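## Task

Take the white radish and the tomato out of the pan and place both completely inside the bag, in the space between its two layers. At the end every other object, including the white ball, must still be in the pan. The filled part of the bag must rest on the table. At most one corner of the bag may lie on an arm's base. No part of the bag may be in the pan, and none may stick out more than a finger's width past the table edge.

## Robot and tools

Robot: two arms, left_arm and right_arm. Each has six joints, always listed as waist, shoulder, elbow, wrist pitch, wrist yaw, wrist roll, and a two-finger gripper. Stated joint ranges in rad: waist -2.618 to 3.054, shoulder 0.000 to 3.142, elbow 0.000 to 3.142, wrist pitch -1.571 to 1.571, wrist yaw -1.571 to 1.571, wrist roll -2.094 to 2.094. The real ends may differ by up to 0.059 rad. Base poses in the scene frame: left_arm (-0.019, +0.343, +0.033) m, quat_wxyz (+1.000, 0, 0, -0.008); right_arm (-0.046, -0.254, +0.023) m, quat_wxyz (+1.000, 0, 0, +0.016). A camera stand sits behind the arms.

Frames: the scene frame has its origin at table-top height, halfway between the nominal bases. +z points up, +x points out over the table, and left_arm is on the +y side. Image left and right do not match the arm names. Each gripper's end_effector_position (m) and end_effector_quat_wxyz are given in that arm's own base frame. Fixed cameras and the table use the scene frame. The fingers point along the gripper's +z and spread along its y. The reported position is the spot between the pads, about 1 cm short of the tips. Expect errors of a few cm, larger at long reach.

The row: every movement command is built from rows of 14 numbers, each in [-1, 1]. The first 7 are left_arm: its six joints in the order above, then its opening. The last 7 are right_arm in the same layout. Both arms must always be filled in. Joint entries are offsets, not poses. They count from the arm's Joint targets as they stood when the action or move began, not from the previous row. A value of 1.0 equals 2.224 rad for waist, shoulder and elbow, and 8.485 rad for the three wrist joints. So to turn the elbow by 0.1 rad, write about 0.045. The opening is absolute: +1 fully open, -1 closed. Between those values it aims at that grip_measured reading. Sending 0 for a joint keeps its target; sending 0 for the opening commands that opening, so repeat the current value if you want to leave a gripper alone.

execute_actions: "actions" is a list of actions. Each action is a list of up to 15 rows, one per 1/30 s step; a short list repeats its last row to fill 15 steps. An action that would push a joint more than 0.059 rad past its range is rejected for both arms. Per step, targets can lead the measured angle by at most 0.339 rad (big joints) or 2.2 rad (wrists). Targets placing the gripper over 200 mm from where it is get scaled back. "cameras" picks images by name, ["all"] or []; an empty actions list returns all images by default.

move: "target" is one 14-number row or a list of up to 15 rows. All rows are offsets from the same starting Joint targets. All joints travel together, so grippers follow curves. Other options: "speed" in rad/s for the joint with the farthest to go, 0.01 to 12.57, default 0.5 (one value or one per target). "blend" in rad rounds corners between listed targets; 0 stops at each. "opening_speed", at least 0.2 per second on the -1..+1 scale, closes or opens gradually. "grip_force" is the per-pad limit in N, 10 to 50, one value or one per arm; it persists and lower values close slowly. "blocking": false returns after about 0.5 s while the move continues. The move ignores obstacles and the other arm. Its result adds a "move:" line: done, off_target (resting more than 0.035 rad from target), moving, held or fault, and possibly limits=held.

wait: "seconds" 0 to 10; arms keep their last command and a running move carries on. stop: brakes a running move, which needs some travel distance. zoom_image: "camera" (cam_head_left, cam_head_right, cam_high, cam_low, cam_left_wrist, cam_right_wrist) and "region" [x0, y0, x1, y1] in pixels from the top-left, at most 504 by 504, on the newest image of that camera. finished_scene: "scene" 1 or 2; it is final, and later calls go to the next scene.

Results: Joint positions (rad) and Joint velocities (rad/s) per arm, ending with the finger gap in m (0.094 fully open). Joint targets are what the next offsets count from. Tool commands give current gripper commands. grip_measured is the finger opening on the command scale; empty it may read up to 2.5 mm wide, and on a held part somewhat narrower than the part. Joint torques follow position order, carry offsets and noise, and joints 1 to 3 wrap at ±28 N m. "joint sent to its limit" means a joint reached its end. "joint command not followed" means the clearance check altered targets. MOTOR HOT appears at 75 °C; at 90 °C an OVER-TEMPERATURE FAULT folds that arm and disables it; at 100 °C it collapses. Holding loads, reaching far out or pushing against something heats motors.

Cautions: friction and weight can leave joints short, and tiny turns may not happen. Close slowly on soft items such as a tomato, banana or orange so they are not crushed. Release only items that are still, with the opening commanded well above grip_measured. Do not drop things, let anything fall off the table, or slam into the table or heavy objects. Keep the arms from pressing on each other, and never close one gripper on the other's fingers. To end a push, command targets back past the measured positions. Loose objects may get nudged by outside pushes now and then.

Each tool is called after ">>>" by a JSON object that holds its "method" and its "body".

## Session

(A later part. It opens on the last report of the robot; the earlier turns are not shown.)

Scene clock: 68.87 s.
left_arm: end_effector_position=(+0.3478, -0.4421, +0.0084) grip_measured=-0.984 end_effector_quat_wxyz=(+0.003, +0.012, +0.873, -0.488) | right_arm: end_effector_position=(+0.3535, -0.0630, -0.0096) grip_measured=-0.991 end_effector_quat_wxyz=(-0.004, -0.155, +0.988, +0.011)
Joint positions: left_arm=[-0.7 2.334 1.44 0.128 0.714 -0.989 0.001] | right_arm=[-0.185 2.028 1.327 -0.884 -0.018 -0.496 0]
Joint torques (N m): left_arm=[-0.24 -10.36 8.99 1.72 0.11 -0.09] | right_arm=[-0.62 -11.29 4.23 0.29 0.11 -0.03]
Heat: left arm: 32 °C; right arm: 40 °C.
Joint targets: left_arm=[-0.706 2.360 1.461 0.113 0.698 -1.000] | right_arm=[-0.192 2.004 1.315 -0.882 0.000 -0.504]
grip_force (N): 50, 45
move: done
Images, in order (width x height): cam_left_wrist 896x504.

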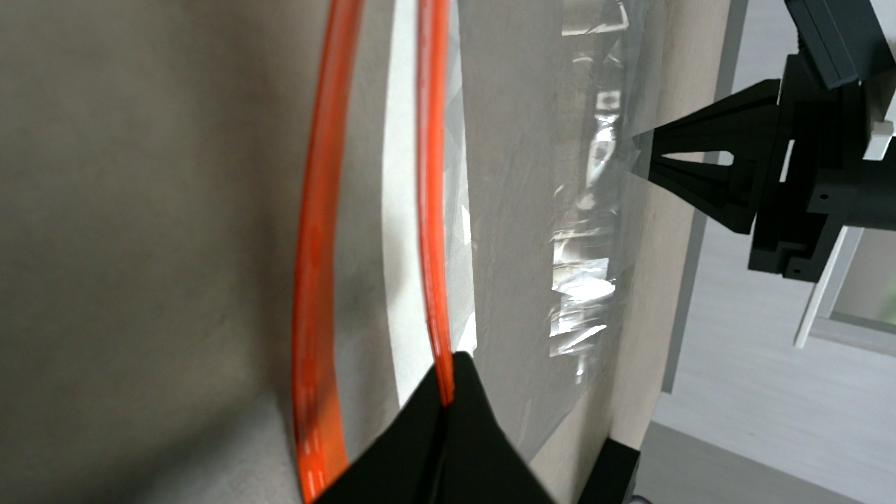

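>>> {"method": "move", "body": {"target": [[0.0038,-0.1065,0.0475,-0.0402,0,0,-1,0.2199,-0.4292,-0.1371,-0.0148,0,0.1065,-1],[0.0038,-0.1065,0.0475,-0.0402,0,0,-1,0.2199,-0.4292,-0.1371,-0.0148,0,0.1065,0.2]], "speed": 0.6, "cameras": ["cam_left_wrist","cam_right_wrist","cam_high","cam_low","cam_head_left"]}}

Scene clock: 74.03 s.
left_arm: end_effector_position=(+0.3403, -0.4357, +0.0928) grip_measured=-0.984 end_effector_quat_wxyz=(-0.015, +0.001, +0.881, -0.473) | right_arm: end_effector_position=(+0.2494, +0.0762, +0.1771) grip_measured=+0.199 end_effector_quat_wxyz=(+0.240, +0.048, +0.965, +0.089)
Joint positions: left_arm=[-0.7 2.155 1.547 -0.213 0.714 -0.989 0.001] | right_arm=[0.291 1.058 1.014 -1.008 -0.008 0.393 0.056]
Joint torques (N m): left_arm=[0.44 -14.32 9.72 1.64 0.11 -0.1] | right_arm=[0.65 -3.15 6.34 1.17 0.07 0.11]
Heat: left arm: 34 °C; right arm: 40 °C.
Joint targets: left_arm=[-0.697 2.123 1.567 -0.228 0.698 -1.000] | right_arm=[0.298 1.049 1.010 -1.007 0.000 0.400]
grip_force (N): 50, 45
move: done
Images, in order (width x height): cam_head_left 896x504, cam_high 896x504, cam_low 896x504, cam_left_wrist 896x504, cam_right_wrist 896x504.

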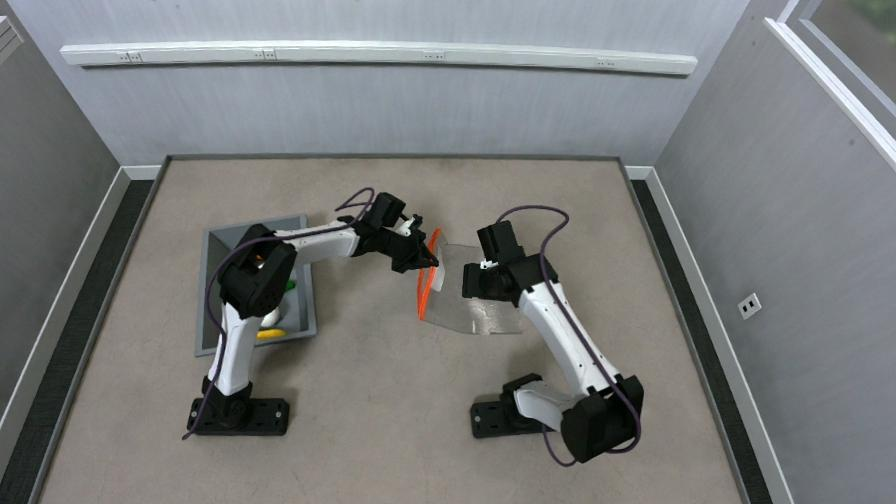

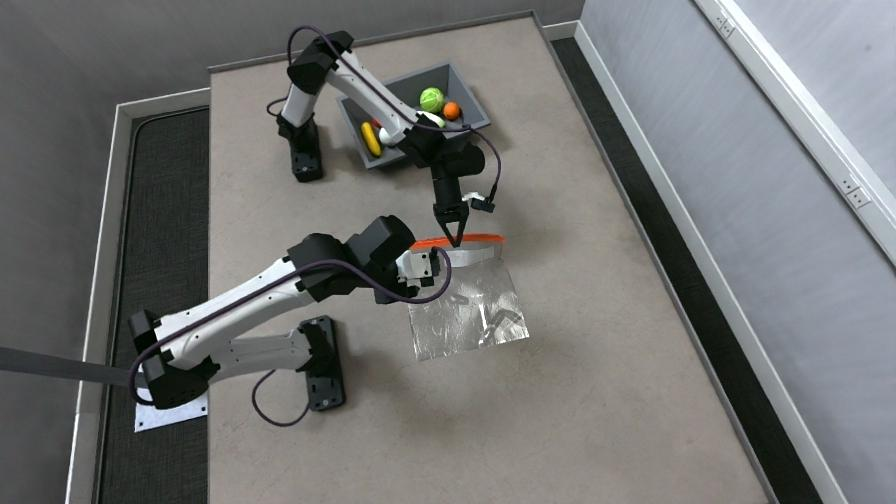

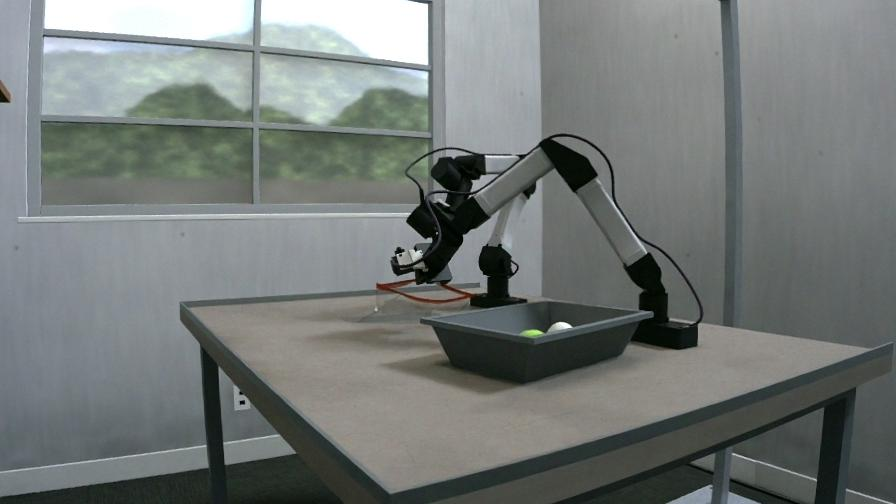

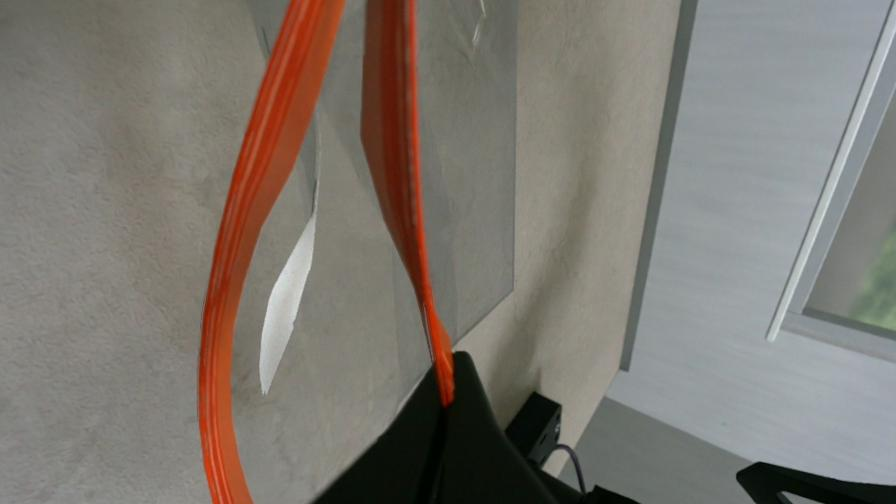

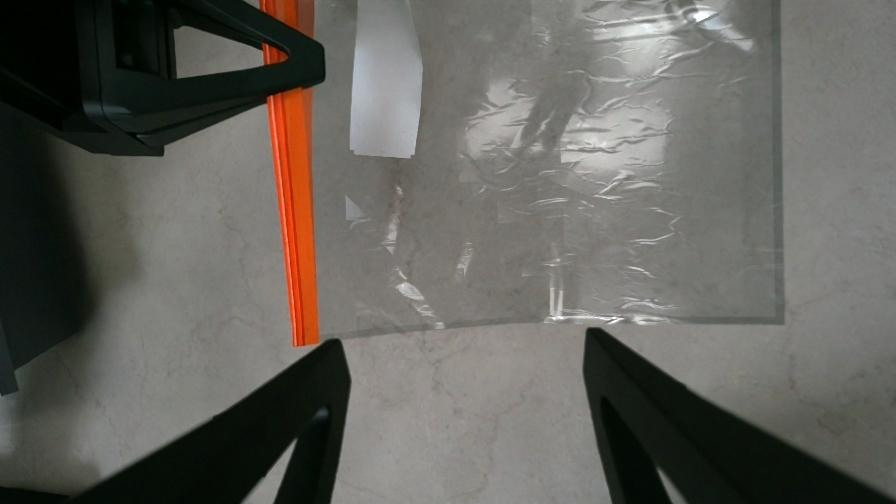

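>>> {"method": "move", "body": {"target": [0,0,0,0,0,0,-1,0.1286,0.159,-0.0418,0.0525,0,0.0354,0.4], "speed": 0.5, "cameras": ["cam_right_wrist","cam_head_left"]}}

Scene clock: 76.73 s.
left_arm: end_effector_position=(+0.3402, -0.4357, +0.0927) grip_measured=-0.984 end_effector_quat_wxyz=(-0.015, +0.001, +0.881, -0.472) | right_arm: end_effector_position=(+0.2848, +0.1876, +0.0979) grip_measured=+0.399 end_effector_quat_wxyz=(+0.202, +0.054, +0.966, +0.153)
Joint positions: left_arm=[-0.7 2.155 1.547 -0.213 0.714 -0.989 0.001] | right_arm=[0.579 1.396 0.918 -0.58 -0.007 0.693 0.066]
Joint torques (N m): left_arm=[0.43 -14.31 9.74 1.64 0.12 -0.1] | right_arm=[0.47 -4.52 6.6 1.3 0.07 0.12]
Heat: left arm: 35 °C; right arm: 39 °C.
Joint targets: left_arm=[-0.697 2.123 1.567 -0.228 0.698 -1.000] | right_arm=[0.584 1.403 0.917 -0.562 0.000 0.700]
grip_force (N): 50, 45
move: done
Images, in order (width x height): cam_head_left 896x504, cam_right_wrist 896x504.

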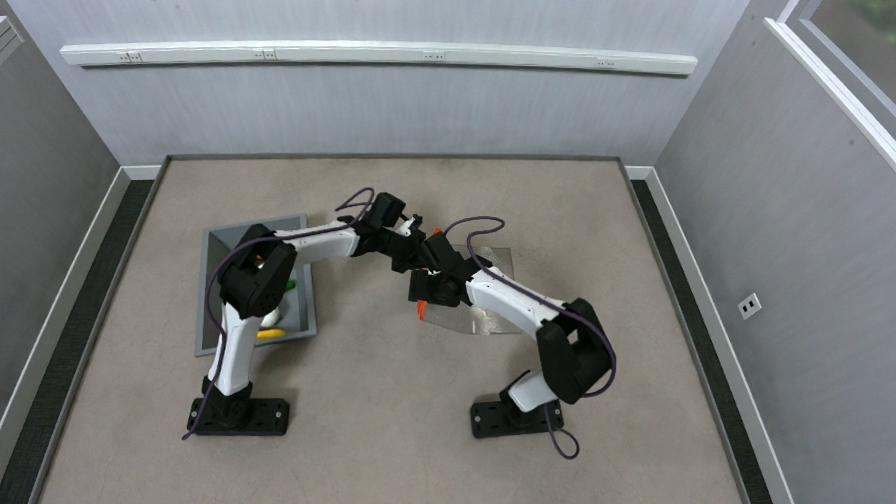

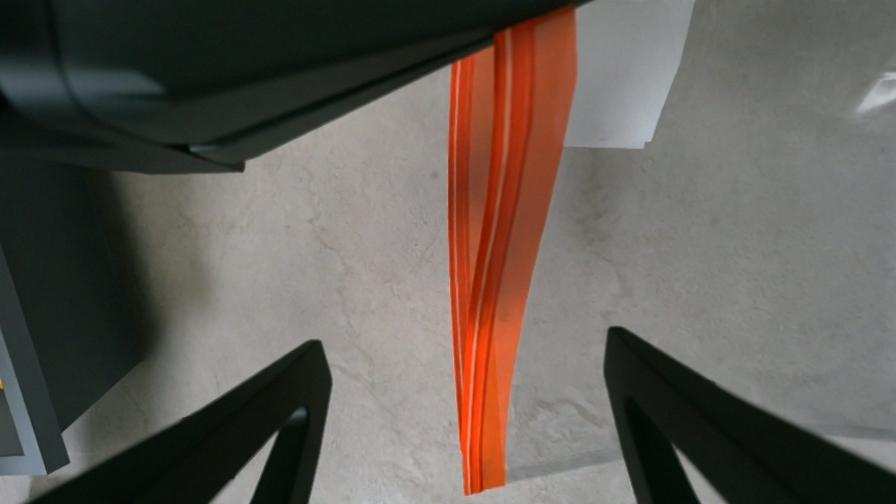

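>>> {"method": "move", "body": {"target": [0,0,0,0,0,0,-1,0,0.0628,-0.0931,0.0408,0,0,0.4], "speed": 0.3, "cameras": ["cam_right_wrist","cam_low","cam_left_wrist"]}}

>>> {"method": "zoom_image", "body": {"camera": "cam_low", "region": [340, 240, 520, 350]}}

Scene clock: 79.07 s.
left_arm: end_effector_position=(+0.3402, -0.4357, +0.0927) grip_measured=-0.984 end_effector_quat_wxyz=(-0.015, +0.001, +0.881, -0.472) | right_arm: end_effector_position=(+0.2867, +0.1889, +0.0233) grip_measured=+0.399 end_effector_quat_wxyz=(+0.203, +0.054, +0.965, +0.154)
Joint positions: left_arm=[-0.7 2.155 1.547 -0.213 0.714 -0.989 0.001] | right_arm=[0.579 1.533 0.712 -0.234 -0.007 0.694 0.066]
Joint torques (N m): left_arm=[0.4 -14.31 9.74 1.65 0.12 -0.09] | right_arm=[0.49 -4.68 5.75 1.37 0.07 0.1]
Heat: left arm: 36 °C; right arm: 39 °C.
Joint targets: left_arm=[-0.697 2.123 1.567 -0.228 0.698 -1.000] | right_arm=[0.584 1.543 0.710 -0.216 0.000 0.700]
grip_force (N): 50, 45
move: done
Images, in order (width x height): cam_low 896x504, cam_left_wrist 896x504, cam_right_wrist 896x504.

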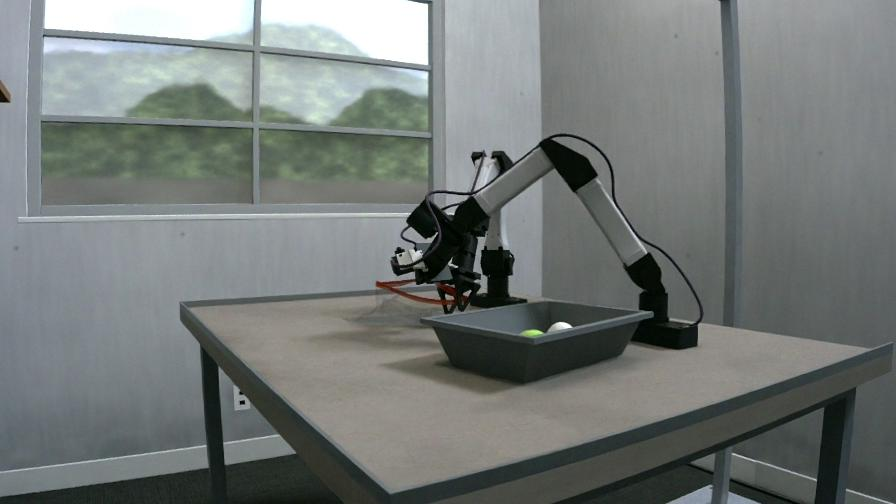

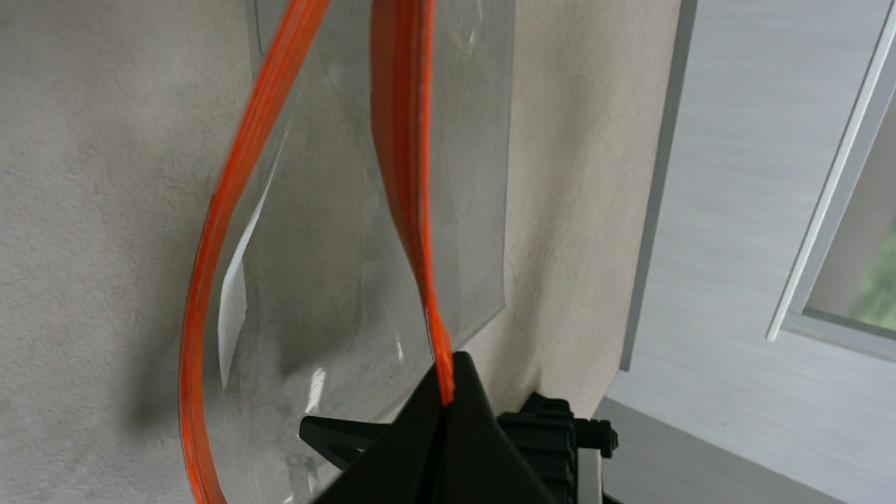

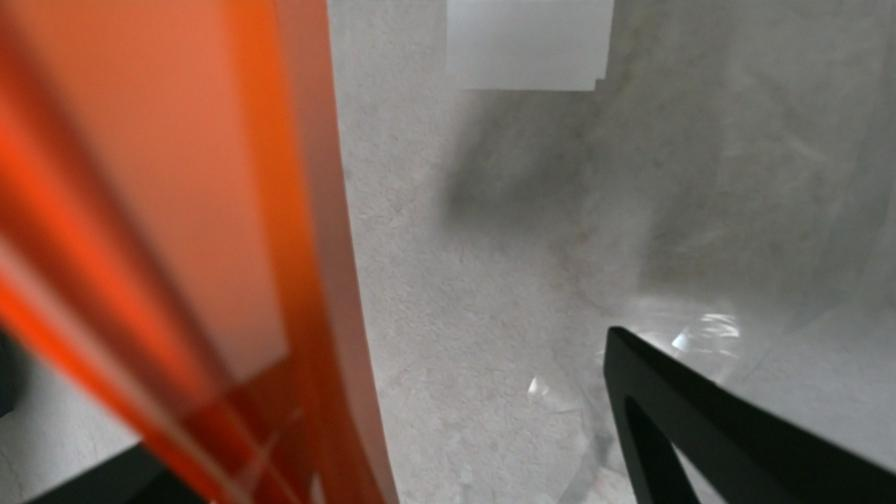

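Scaled by 2.800 from the camera's 896x504 image, which has a finer 1280x720 frame.

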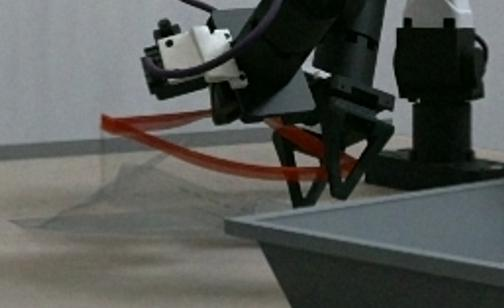

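>>> {"method": "move", "body": {"target": [0,0,0,0,0,0,-1,0.0016,-0.0063,0.0576,-0.0165,0,0,0.4], "speed": 0.3, "cameras": ["cam_right_wrist","cam_low","cam_left_wrist"]}}

>>> {"method": "zoom_image", "body": {"camera": "cam_low", "region": [340, 240, 520, 350]}}

Scene clock: 81.30 s.
left_arm: end_effector_position=(+0.3410, -0.4351, +0.0923) grip_measured=-0.984 end_effector_quat_wxyz=(-0.015, +0.000, +0.882, -0.471) | right_arm: end_effector_position=(+0.2937, +0.1935, +0.0427) grip_measured=+0.399 end_effector_quat_wxyz=(+0.195, +0.055, +0.968, +0.148)
Joint positions: left_arm=[-0.699 2.155 1.547 -0.215 0.711 -0.989 0.001] | right_arm=[0.579 1.533 0.813 -0.356 -0.007 0.695 0.066]
Joint torques (N m): left_arm=[0.35 -14.28 9.73 1.66 0.14 -0.09] | right_arm=[0.8 -6.16 8.57 1.15 0.06 0.09]
Heat: left arm: 37 °C; right arm: 38 °C.
Joint targets: left_arm=[-0.697 2.123 1.567 -0.228 0.698 -1.000] | right_arm=[0.587 1.529 0.838 -0.356 0.000 0.700]
grip_force (N): 50, 45
move: done
Images, in order (width x height): cam_low 896x504, cam_left_wrist 896x504, cam_right_wrist 896x504.

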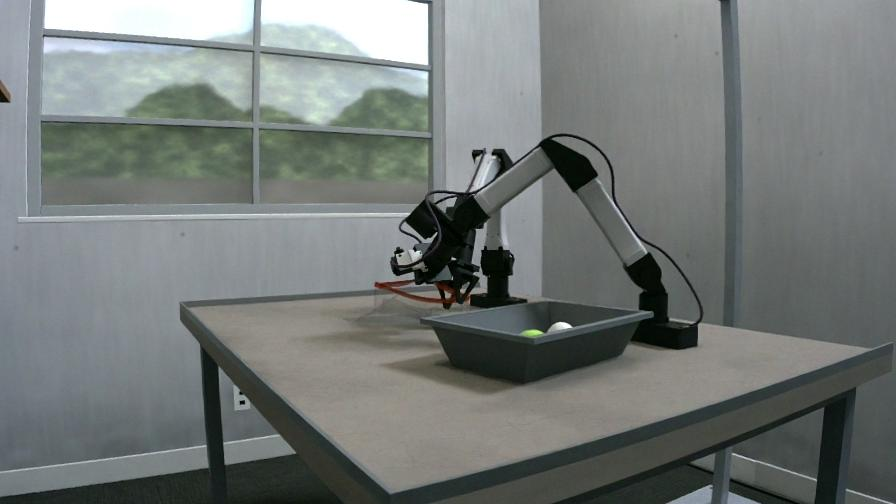

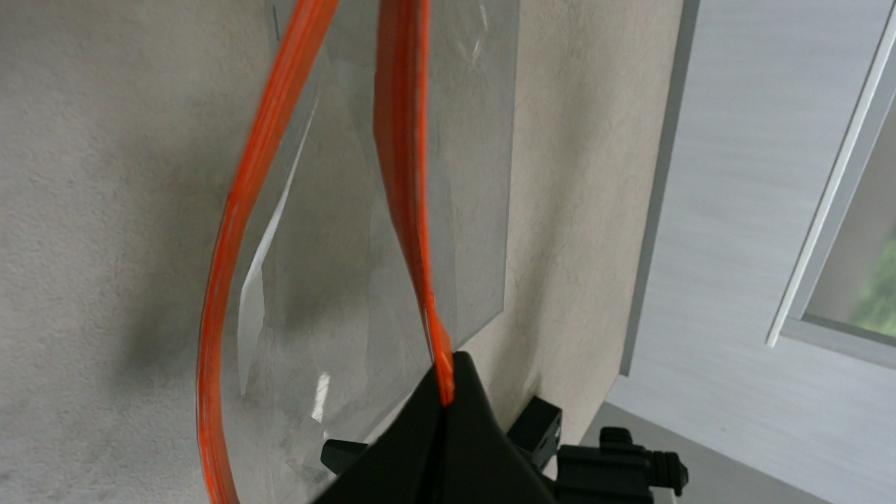

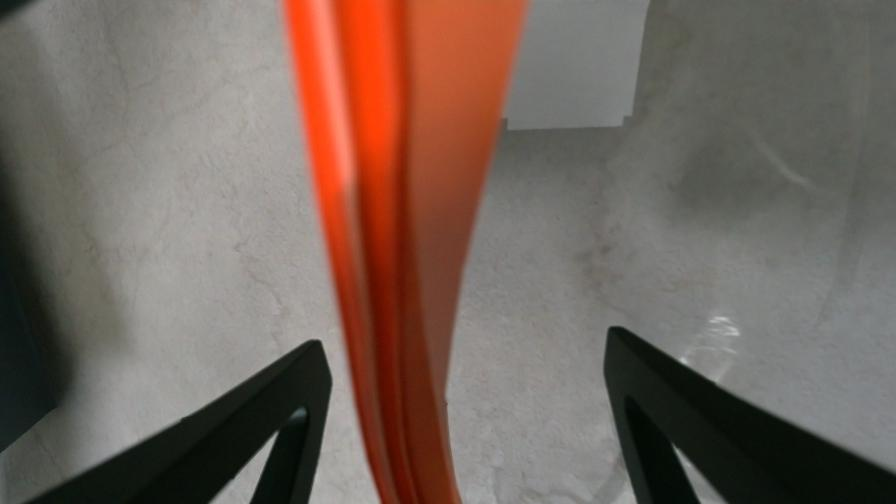

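Scaled by 2.800 from the camera's 896x504 image, which has a finer 1280x720 frame.

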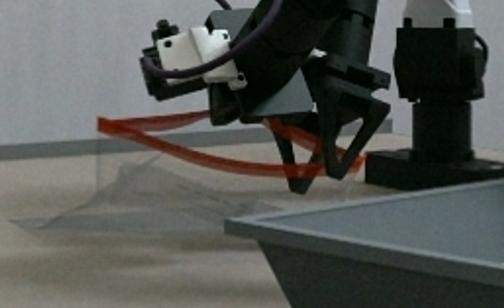

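>>> {"method": "zoom_image", "body": {"camera": "cam_low", "region": [420, 265, 490, 315]}}

Scaled by 7.200 from the camera's 896x504 image, which has a finer 1280x720 frame.

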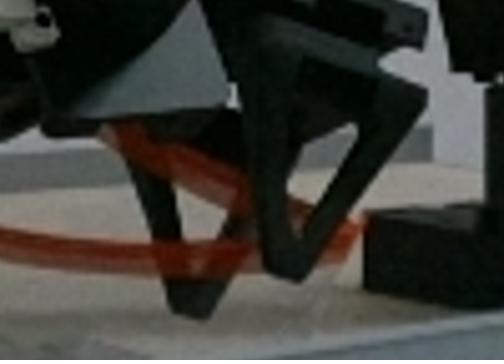

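>>> {"method": "move", "body": {"target": [0,0,0,0,0,0,-1,-0.0084,0.005,0.0355,-0.008,0,0,0.4], "speed": 0.3, "cameras": ["cam_right_wrist","cam_low"]}}

>>> {"method": "zoom_image", "body": {"camera": "cam_low", "region": [410, 260, 490, 315]}}

Scene clock: 83.90 s.
left_arm: end_effector_position=(+0.3410, -0.4351, +0.0923) grip_measured=-0.984 end_effector_quat_wxyz=(-0.015, +0.000, +0.882, -0.471) | right_arm: end_effector_position=(+0.3030, +0.1978, +0.0613) grip_measured=+0.399 end_effector_quat_wxyz=(+0.199, +0.057, +0.967, +0.150)
Joint positions: left_arm=[-0.699 2.155 1.547 -0.215 0.711 -0.989 0.001] | right_arm=[0.575 1.533 0.89 -0.424 -0.007 0.695 0.066]
Joint torques (N m): left_arm=[0.38 -14.34 9.73 1.65 0.14 -0.09] | right_arm=[-0.58 -5.38 8.96 1.17 0.07 0.08]
Heat: left arm: 37 °C; right arm: 38 °C.
Joint targets: left_arm=[-0.697 2.123 1.567 -0.228 0.698 -1.000] | right_arm=[0.569 1.540 0.916 -0.424 0.000 0.700]
grip_force (N): 50, 45
move: done
Images, in order (width x height): cam_low 896x504, cam_right_wrist 896x504.

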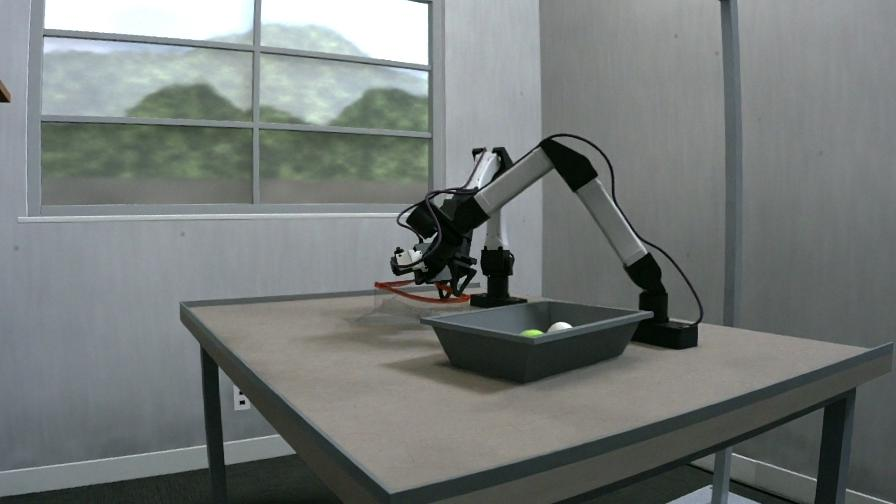

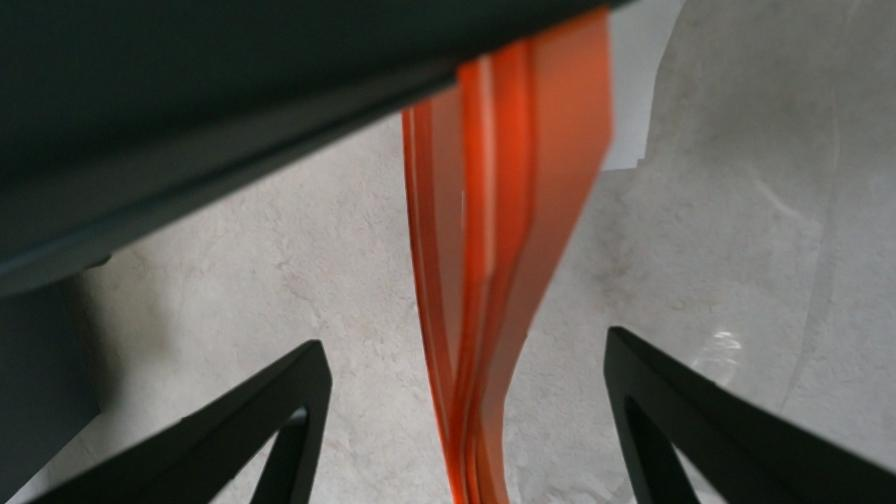

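Scaled by 6.300 from the camera's 896x504 image, which has a finer 1280x720 frame.

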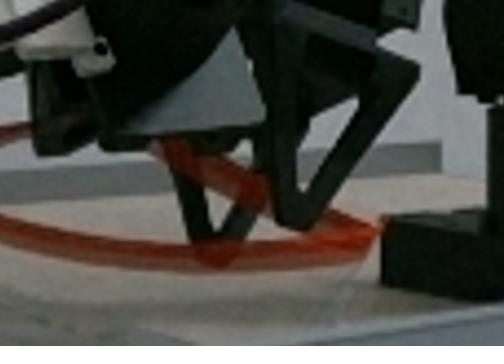

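>>> {"method": "move", "body": {"target": [0,0,0,0,0,0,-1,0,0,0,0,0,0,-1], "opening_speed": 0.8, "grip_force": [50,50], "cameras": ["cam_right_wrist","cam_low"]}}

>>> {"method": "zoom_image", "body": {"camera": "cam_low", "region": [370, 260, 490, 330]}}

Scene clock: 86.13 s.
left_arm: end_effector_position=(+0.3408, -0.4349, +0.0921) grip_measured=-0.984 end_effector_quat_wxyz=(-0.015, +0.000, +0.882, -0.471) | right_arm: end_effector_position=(+0.3028, +0.1975, +0.0611) grip_measured=-0.989 end_effector_quat_wxyz=(+0.199, +0.057, +0.967, +0.150)
Joint positions: left_arm=[-0.699 2.155 1.547 -0.217 0.711 -0.989 0.001] | right_arm=[0.575 1.533 0.89 -0.425 -0.006 0.695 0.001]
Joint torques (N m): left_arm=[0.27 -14.28 9.74 1.69 0.14 -0.09] | right_arm=[-0.58 -5.37 8.98 1.1 0.05 0.09]
Heat: left arm: 38 °C; right arm: 37 °C.
Joint targets: left_arm=[-0.697 2.123 1.567 -0.228 0.698 -1.000] | right_arm=[0.569 1.540 0.916 -0.424 0.000 0.700]
move: done
Images, in order (width x height): cam_low 896x504, cam_right_wrist 896x504.

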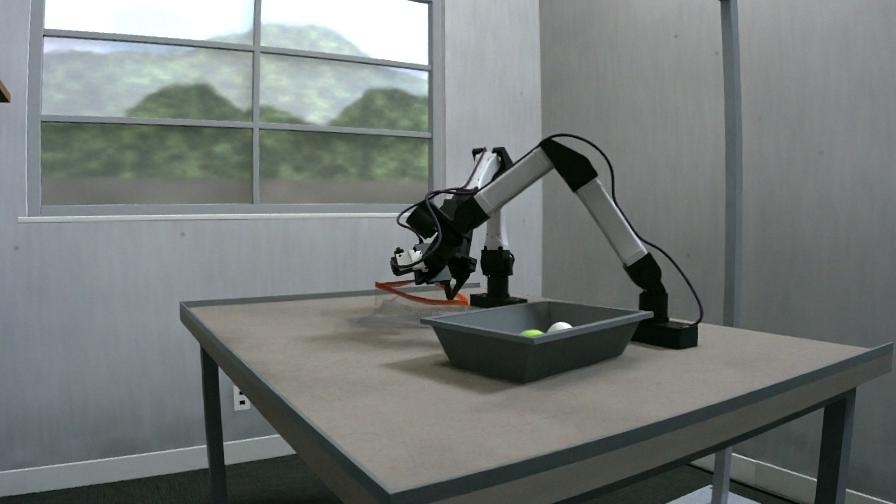

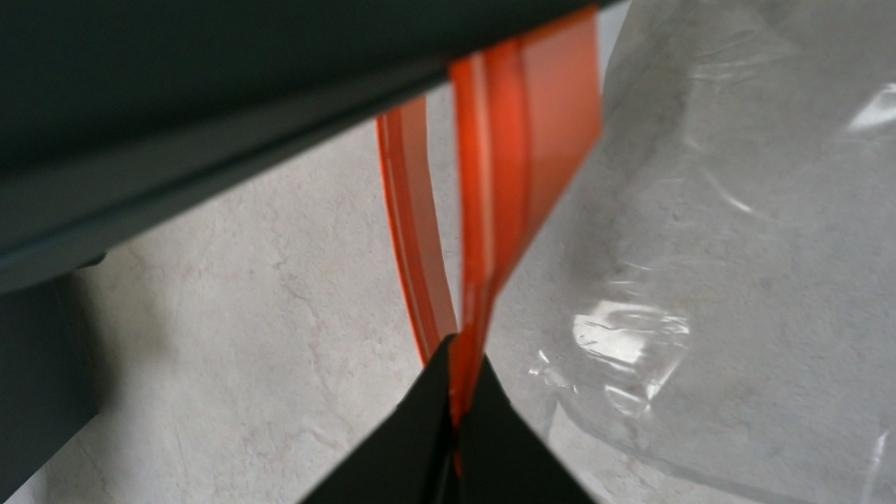

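Scaled by 4.200 from the camera's 896x504 image, which has a finer 1280x720 frame.

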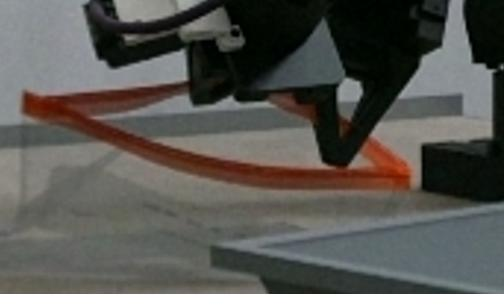

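>>> {"method": "move", "body": {"target": [[0,0,0,0,0,0,-0.2,0,0,0,0,0,0,-1],[0.057,-0.121,-0.1133,-0.0021,0,0,-0.2,0,0,0,0,0,0,-1],[0.3116,-0.3885,-0.0279,-0.1494,-0.0823,0.1179,-0.2,0,0,0,0,0,0,-1]], "speed": [0.4,0.4,0.9], "blend": [0,0.05,0], "opening_speed": 0.8, "cameras": ["all"]}}

Scene clock: 90.97 s.
left_arm: end_effector_position=(+0.2418, -0.0054, +0.2434) grip_measured=-0.202 end_effector_quat_wxyz=(+0.158, +0.000, +0.987, -0.010) | right_arm: end_effector_position=(+0.3042, +0.1951, +0.0610) grip_measured=-0.989 end_effector_quat_wxyz=(+0.201, +0.062, +0.967, +0.147)
Joint positions: left_arm=[-0.011 1.26 1.489 -1.481 0.016 -0.012 0.038] | right_arm=[0.571 1.533 0.89 -0.425 0.002 0.699 0.001]
Joint torques (N m): left_arm=[0.7 -3.32 8.44 1 -0.14 0.09] | right_arm=[-0.23 -5.35 8.95 1.15 -0.01 0.04]
Heat: left arm: 39 °C; right arm: 37 °C.
Joint targets: left_arm=[-0.004 1.259 1.505 -1.496 0.000 0.001] | right_arm=[0.569 1.540 0.916 -0.424 0.000 0.700]
move: done

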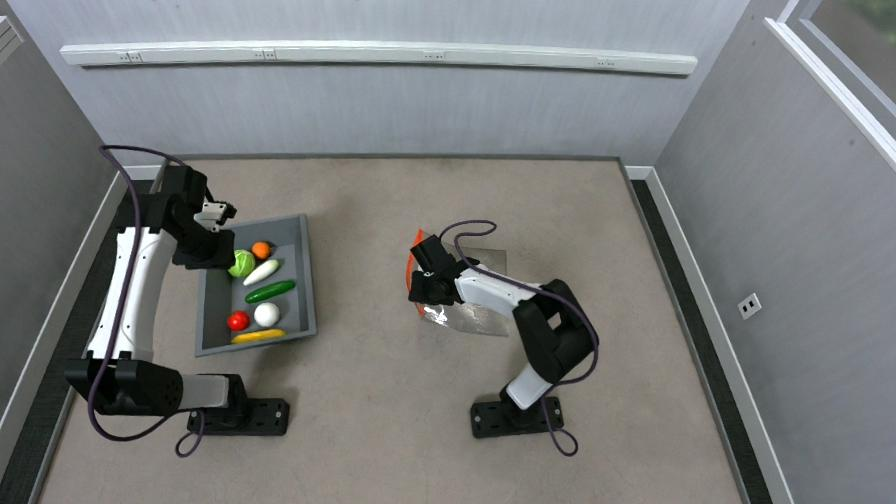

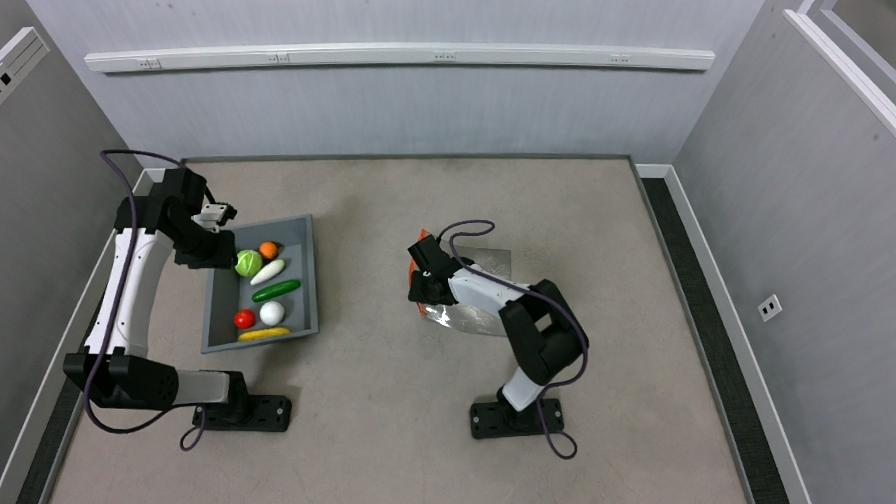

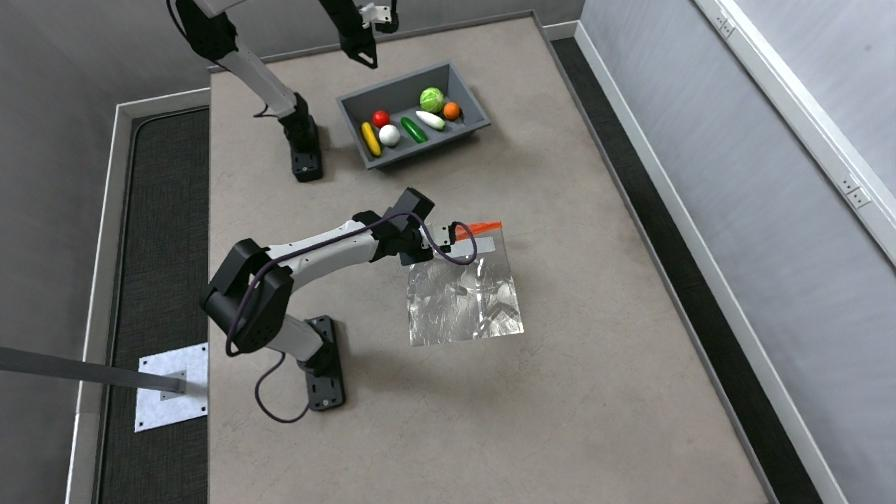

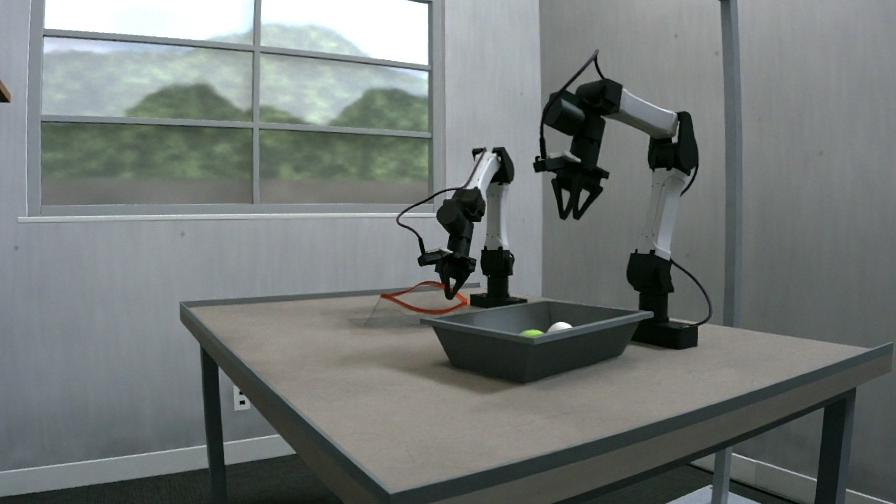

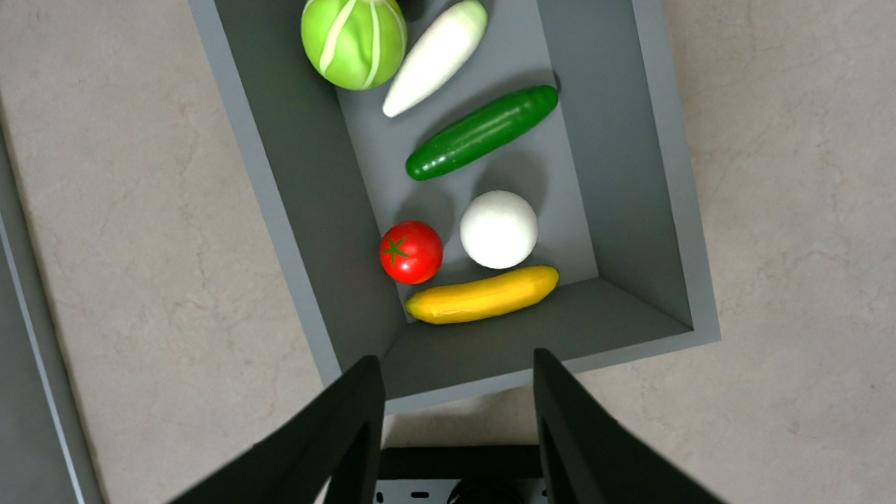

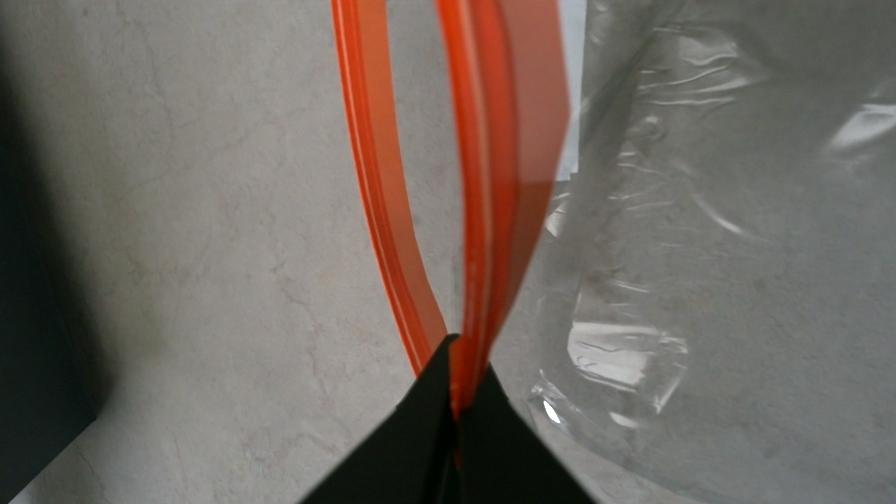

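>>> {"method": "move", "body": {"target": [0.0495,0.0648,-0.2131,0.035,0,-0.1273,0.7,0,0,0,0,0,0,-1], "speed": 0.9, "cameras": ["cam_left_wrist"]}}

Scene clock: 94.97 s.
left_arm: end_effector_position=(+0.2254, +0.0198, +0.0968) grip_measured=+0.698 end_effector_quat_wxyz=(+0.000, -0.550, +0.835, -0.009) | right_arm: end_effector_position=(+0.3042, +0.1951, +0.0610) grip_measured=-0.989 end_effector_quat_wxyz=(+0.201, +0.062, +0.967, +0.147)
Joint positions: left_arm=[0.099 1.394 1.04 -1.209 0.015 -1.066 0.08] | right_arm=[0.571 1.533 0.89 -0.425 0.002 0.699 0.001]
Joint torques (N m): left_arm=[0.72 -3.78 6.01 0.52 -0.18 -0.16] | right_arm=[-0.23 -5.35 8.98 1.14 -0.01 0.04]
Heat: left arm: 37 °C; right arm: 36 °C.
Joint targets: left_arm=[0.106 1.403 1.031 -1.199 0.000 -1.079] | right_arm=[0.569 1.540 0.916 -0.424 0.000 0.700]
move: done
Images, in order (width x height): cam_left_wrist 896x504.

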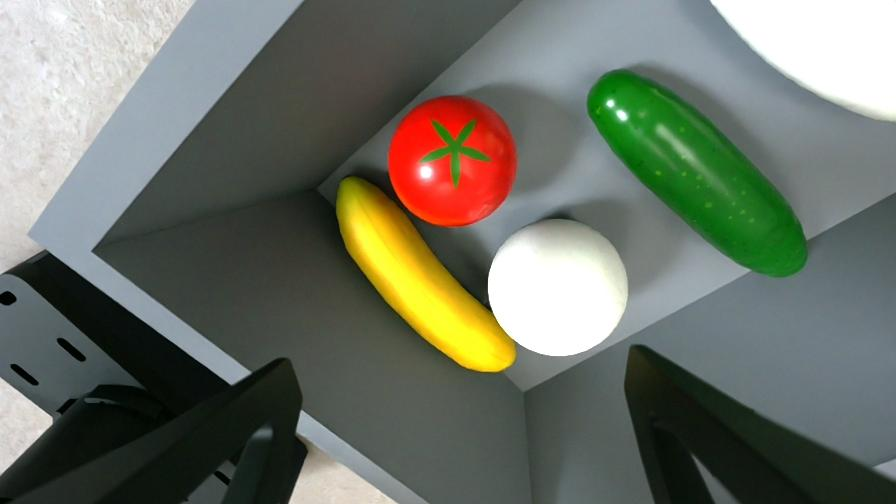

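>>> {"method": "move", "body": {"target": [[0.0378,0.021,0.0179,0.0008,0,0.0354,0.7,0,0,0,0,0,0,-1],[0.0378,0.0757,-0.1023,0.0467,0,0.0354,0.7,0,0,0,0,0,0,-1]], "speed": [0.5,0.35], "blend": [0.03,0], "cameras": ["cam_left_wrist"]}}

Scene clock: 98.23 s.
left_arm: end_effector_position=(+0.2365, +0.0414, +0.0069) grip_measured=+0.698 end_effector_quat_wxyz=(+0.003, -0.469, +0.883, -0.009) | right_arm: end_effector_position=(+0.3042, +0.1951, +0.0610) grip_measured=-0.989 end_effector_quat_wxyz=(+0.201, +0.062, +0.967, +0.147)
Joint positions: left_arm=[0.184 1.56 0.812 -0.813 0.015 -0.791 0.08] | right_arm=[0.571 1.533 0.89 -0.425 0.002 0.699 0.001]
Joint torques (N m): left_arm=[0.64 -4.48 5.31 0.53 -0.17 0.08] | right_arm=[-0.21 -5.35 8.95 1.15 0 0.03]
Heat: left arm: 36 °C; right arm: 36 °C.
Joint targets: left_arm=[0.190 1.571 0.803 -0.802 0.000 -0.779] | right_arm=[0.569 1.540 0.916 -0.424 0.000 0.700]
move: done
Images, in order (width x height): cam_left_wrist 896x504.

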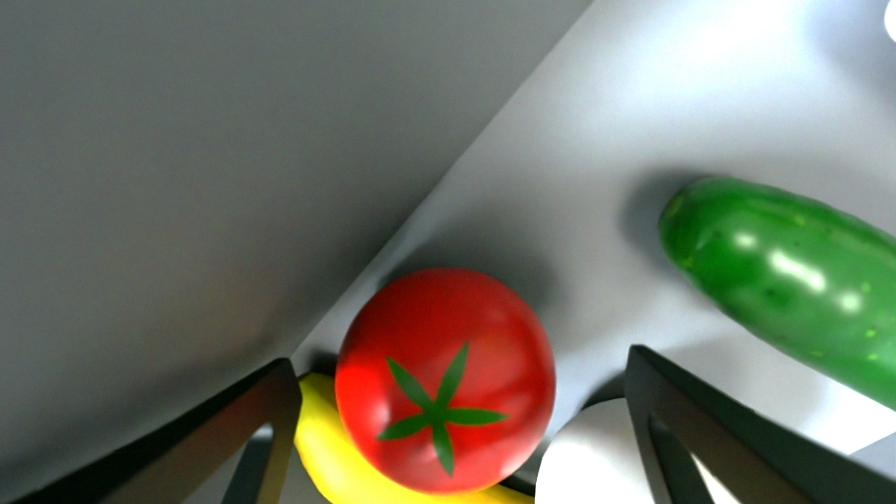

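>>> {"method": "move", "body": {"target": [0,0,0,0,0,0,-0.4,0,0,0,0,0,0,-1], "grip_force": [20,50], "opening_speed": 0.6, "cameras": ["cam_left_wrist"]}}

Scene clock: 101.53 s.
left_arm: end_effector_position=(+0.2366, +0.0414, +0.0069) grip_measured=+0.004 end_effector_quat_wxyz=(+0.003, -0.469, +0.883, -0.009) | right_arm: end_effector_position=(+0.3042, +0.1951, +0.0610) grip_measured=-0.989 end_effector_quat_wxyz=(+0.201, +0.062, +0.967, +0.147)
Joint positions: left_arm=[0.184 1.56 0.812 -0.812 0.015 -0.791 0.047] | right_arm=[0.571 1.533 0.89 -0.425 0.002 0.699 0.001]
Joint torques (N m): left_arm=[0.64 -4.45 5.27 0.53 -0.16 0.08] | right_arm=[-0.24 -5.37 8.96 1.14 -0.01 0.03]
Heat: left arm: 35 °C; right arm: 36 °C.
Joint targets: left_arm=[0.190 1.571 0.803 -0.802 0.000 -0.779] | right_arm=[0.569 1.540 0.916 -0.424 0.000 0.700]
grip_force (N): 20, 50
move: done
Images, in order (width x height): cam_left_wrist 896x504.

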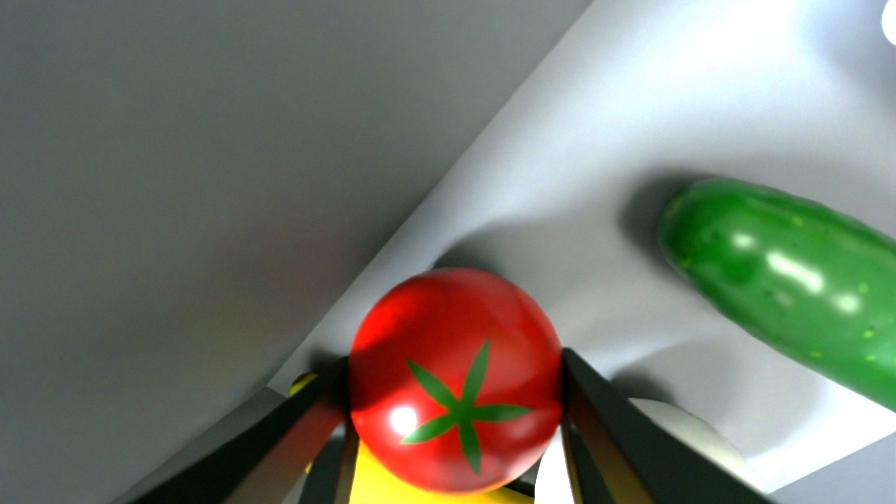

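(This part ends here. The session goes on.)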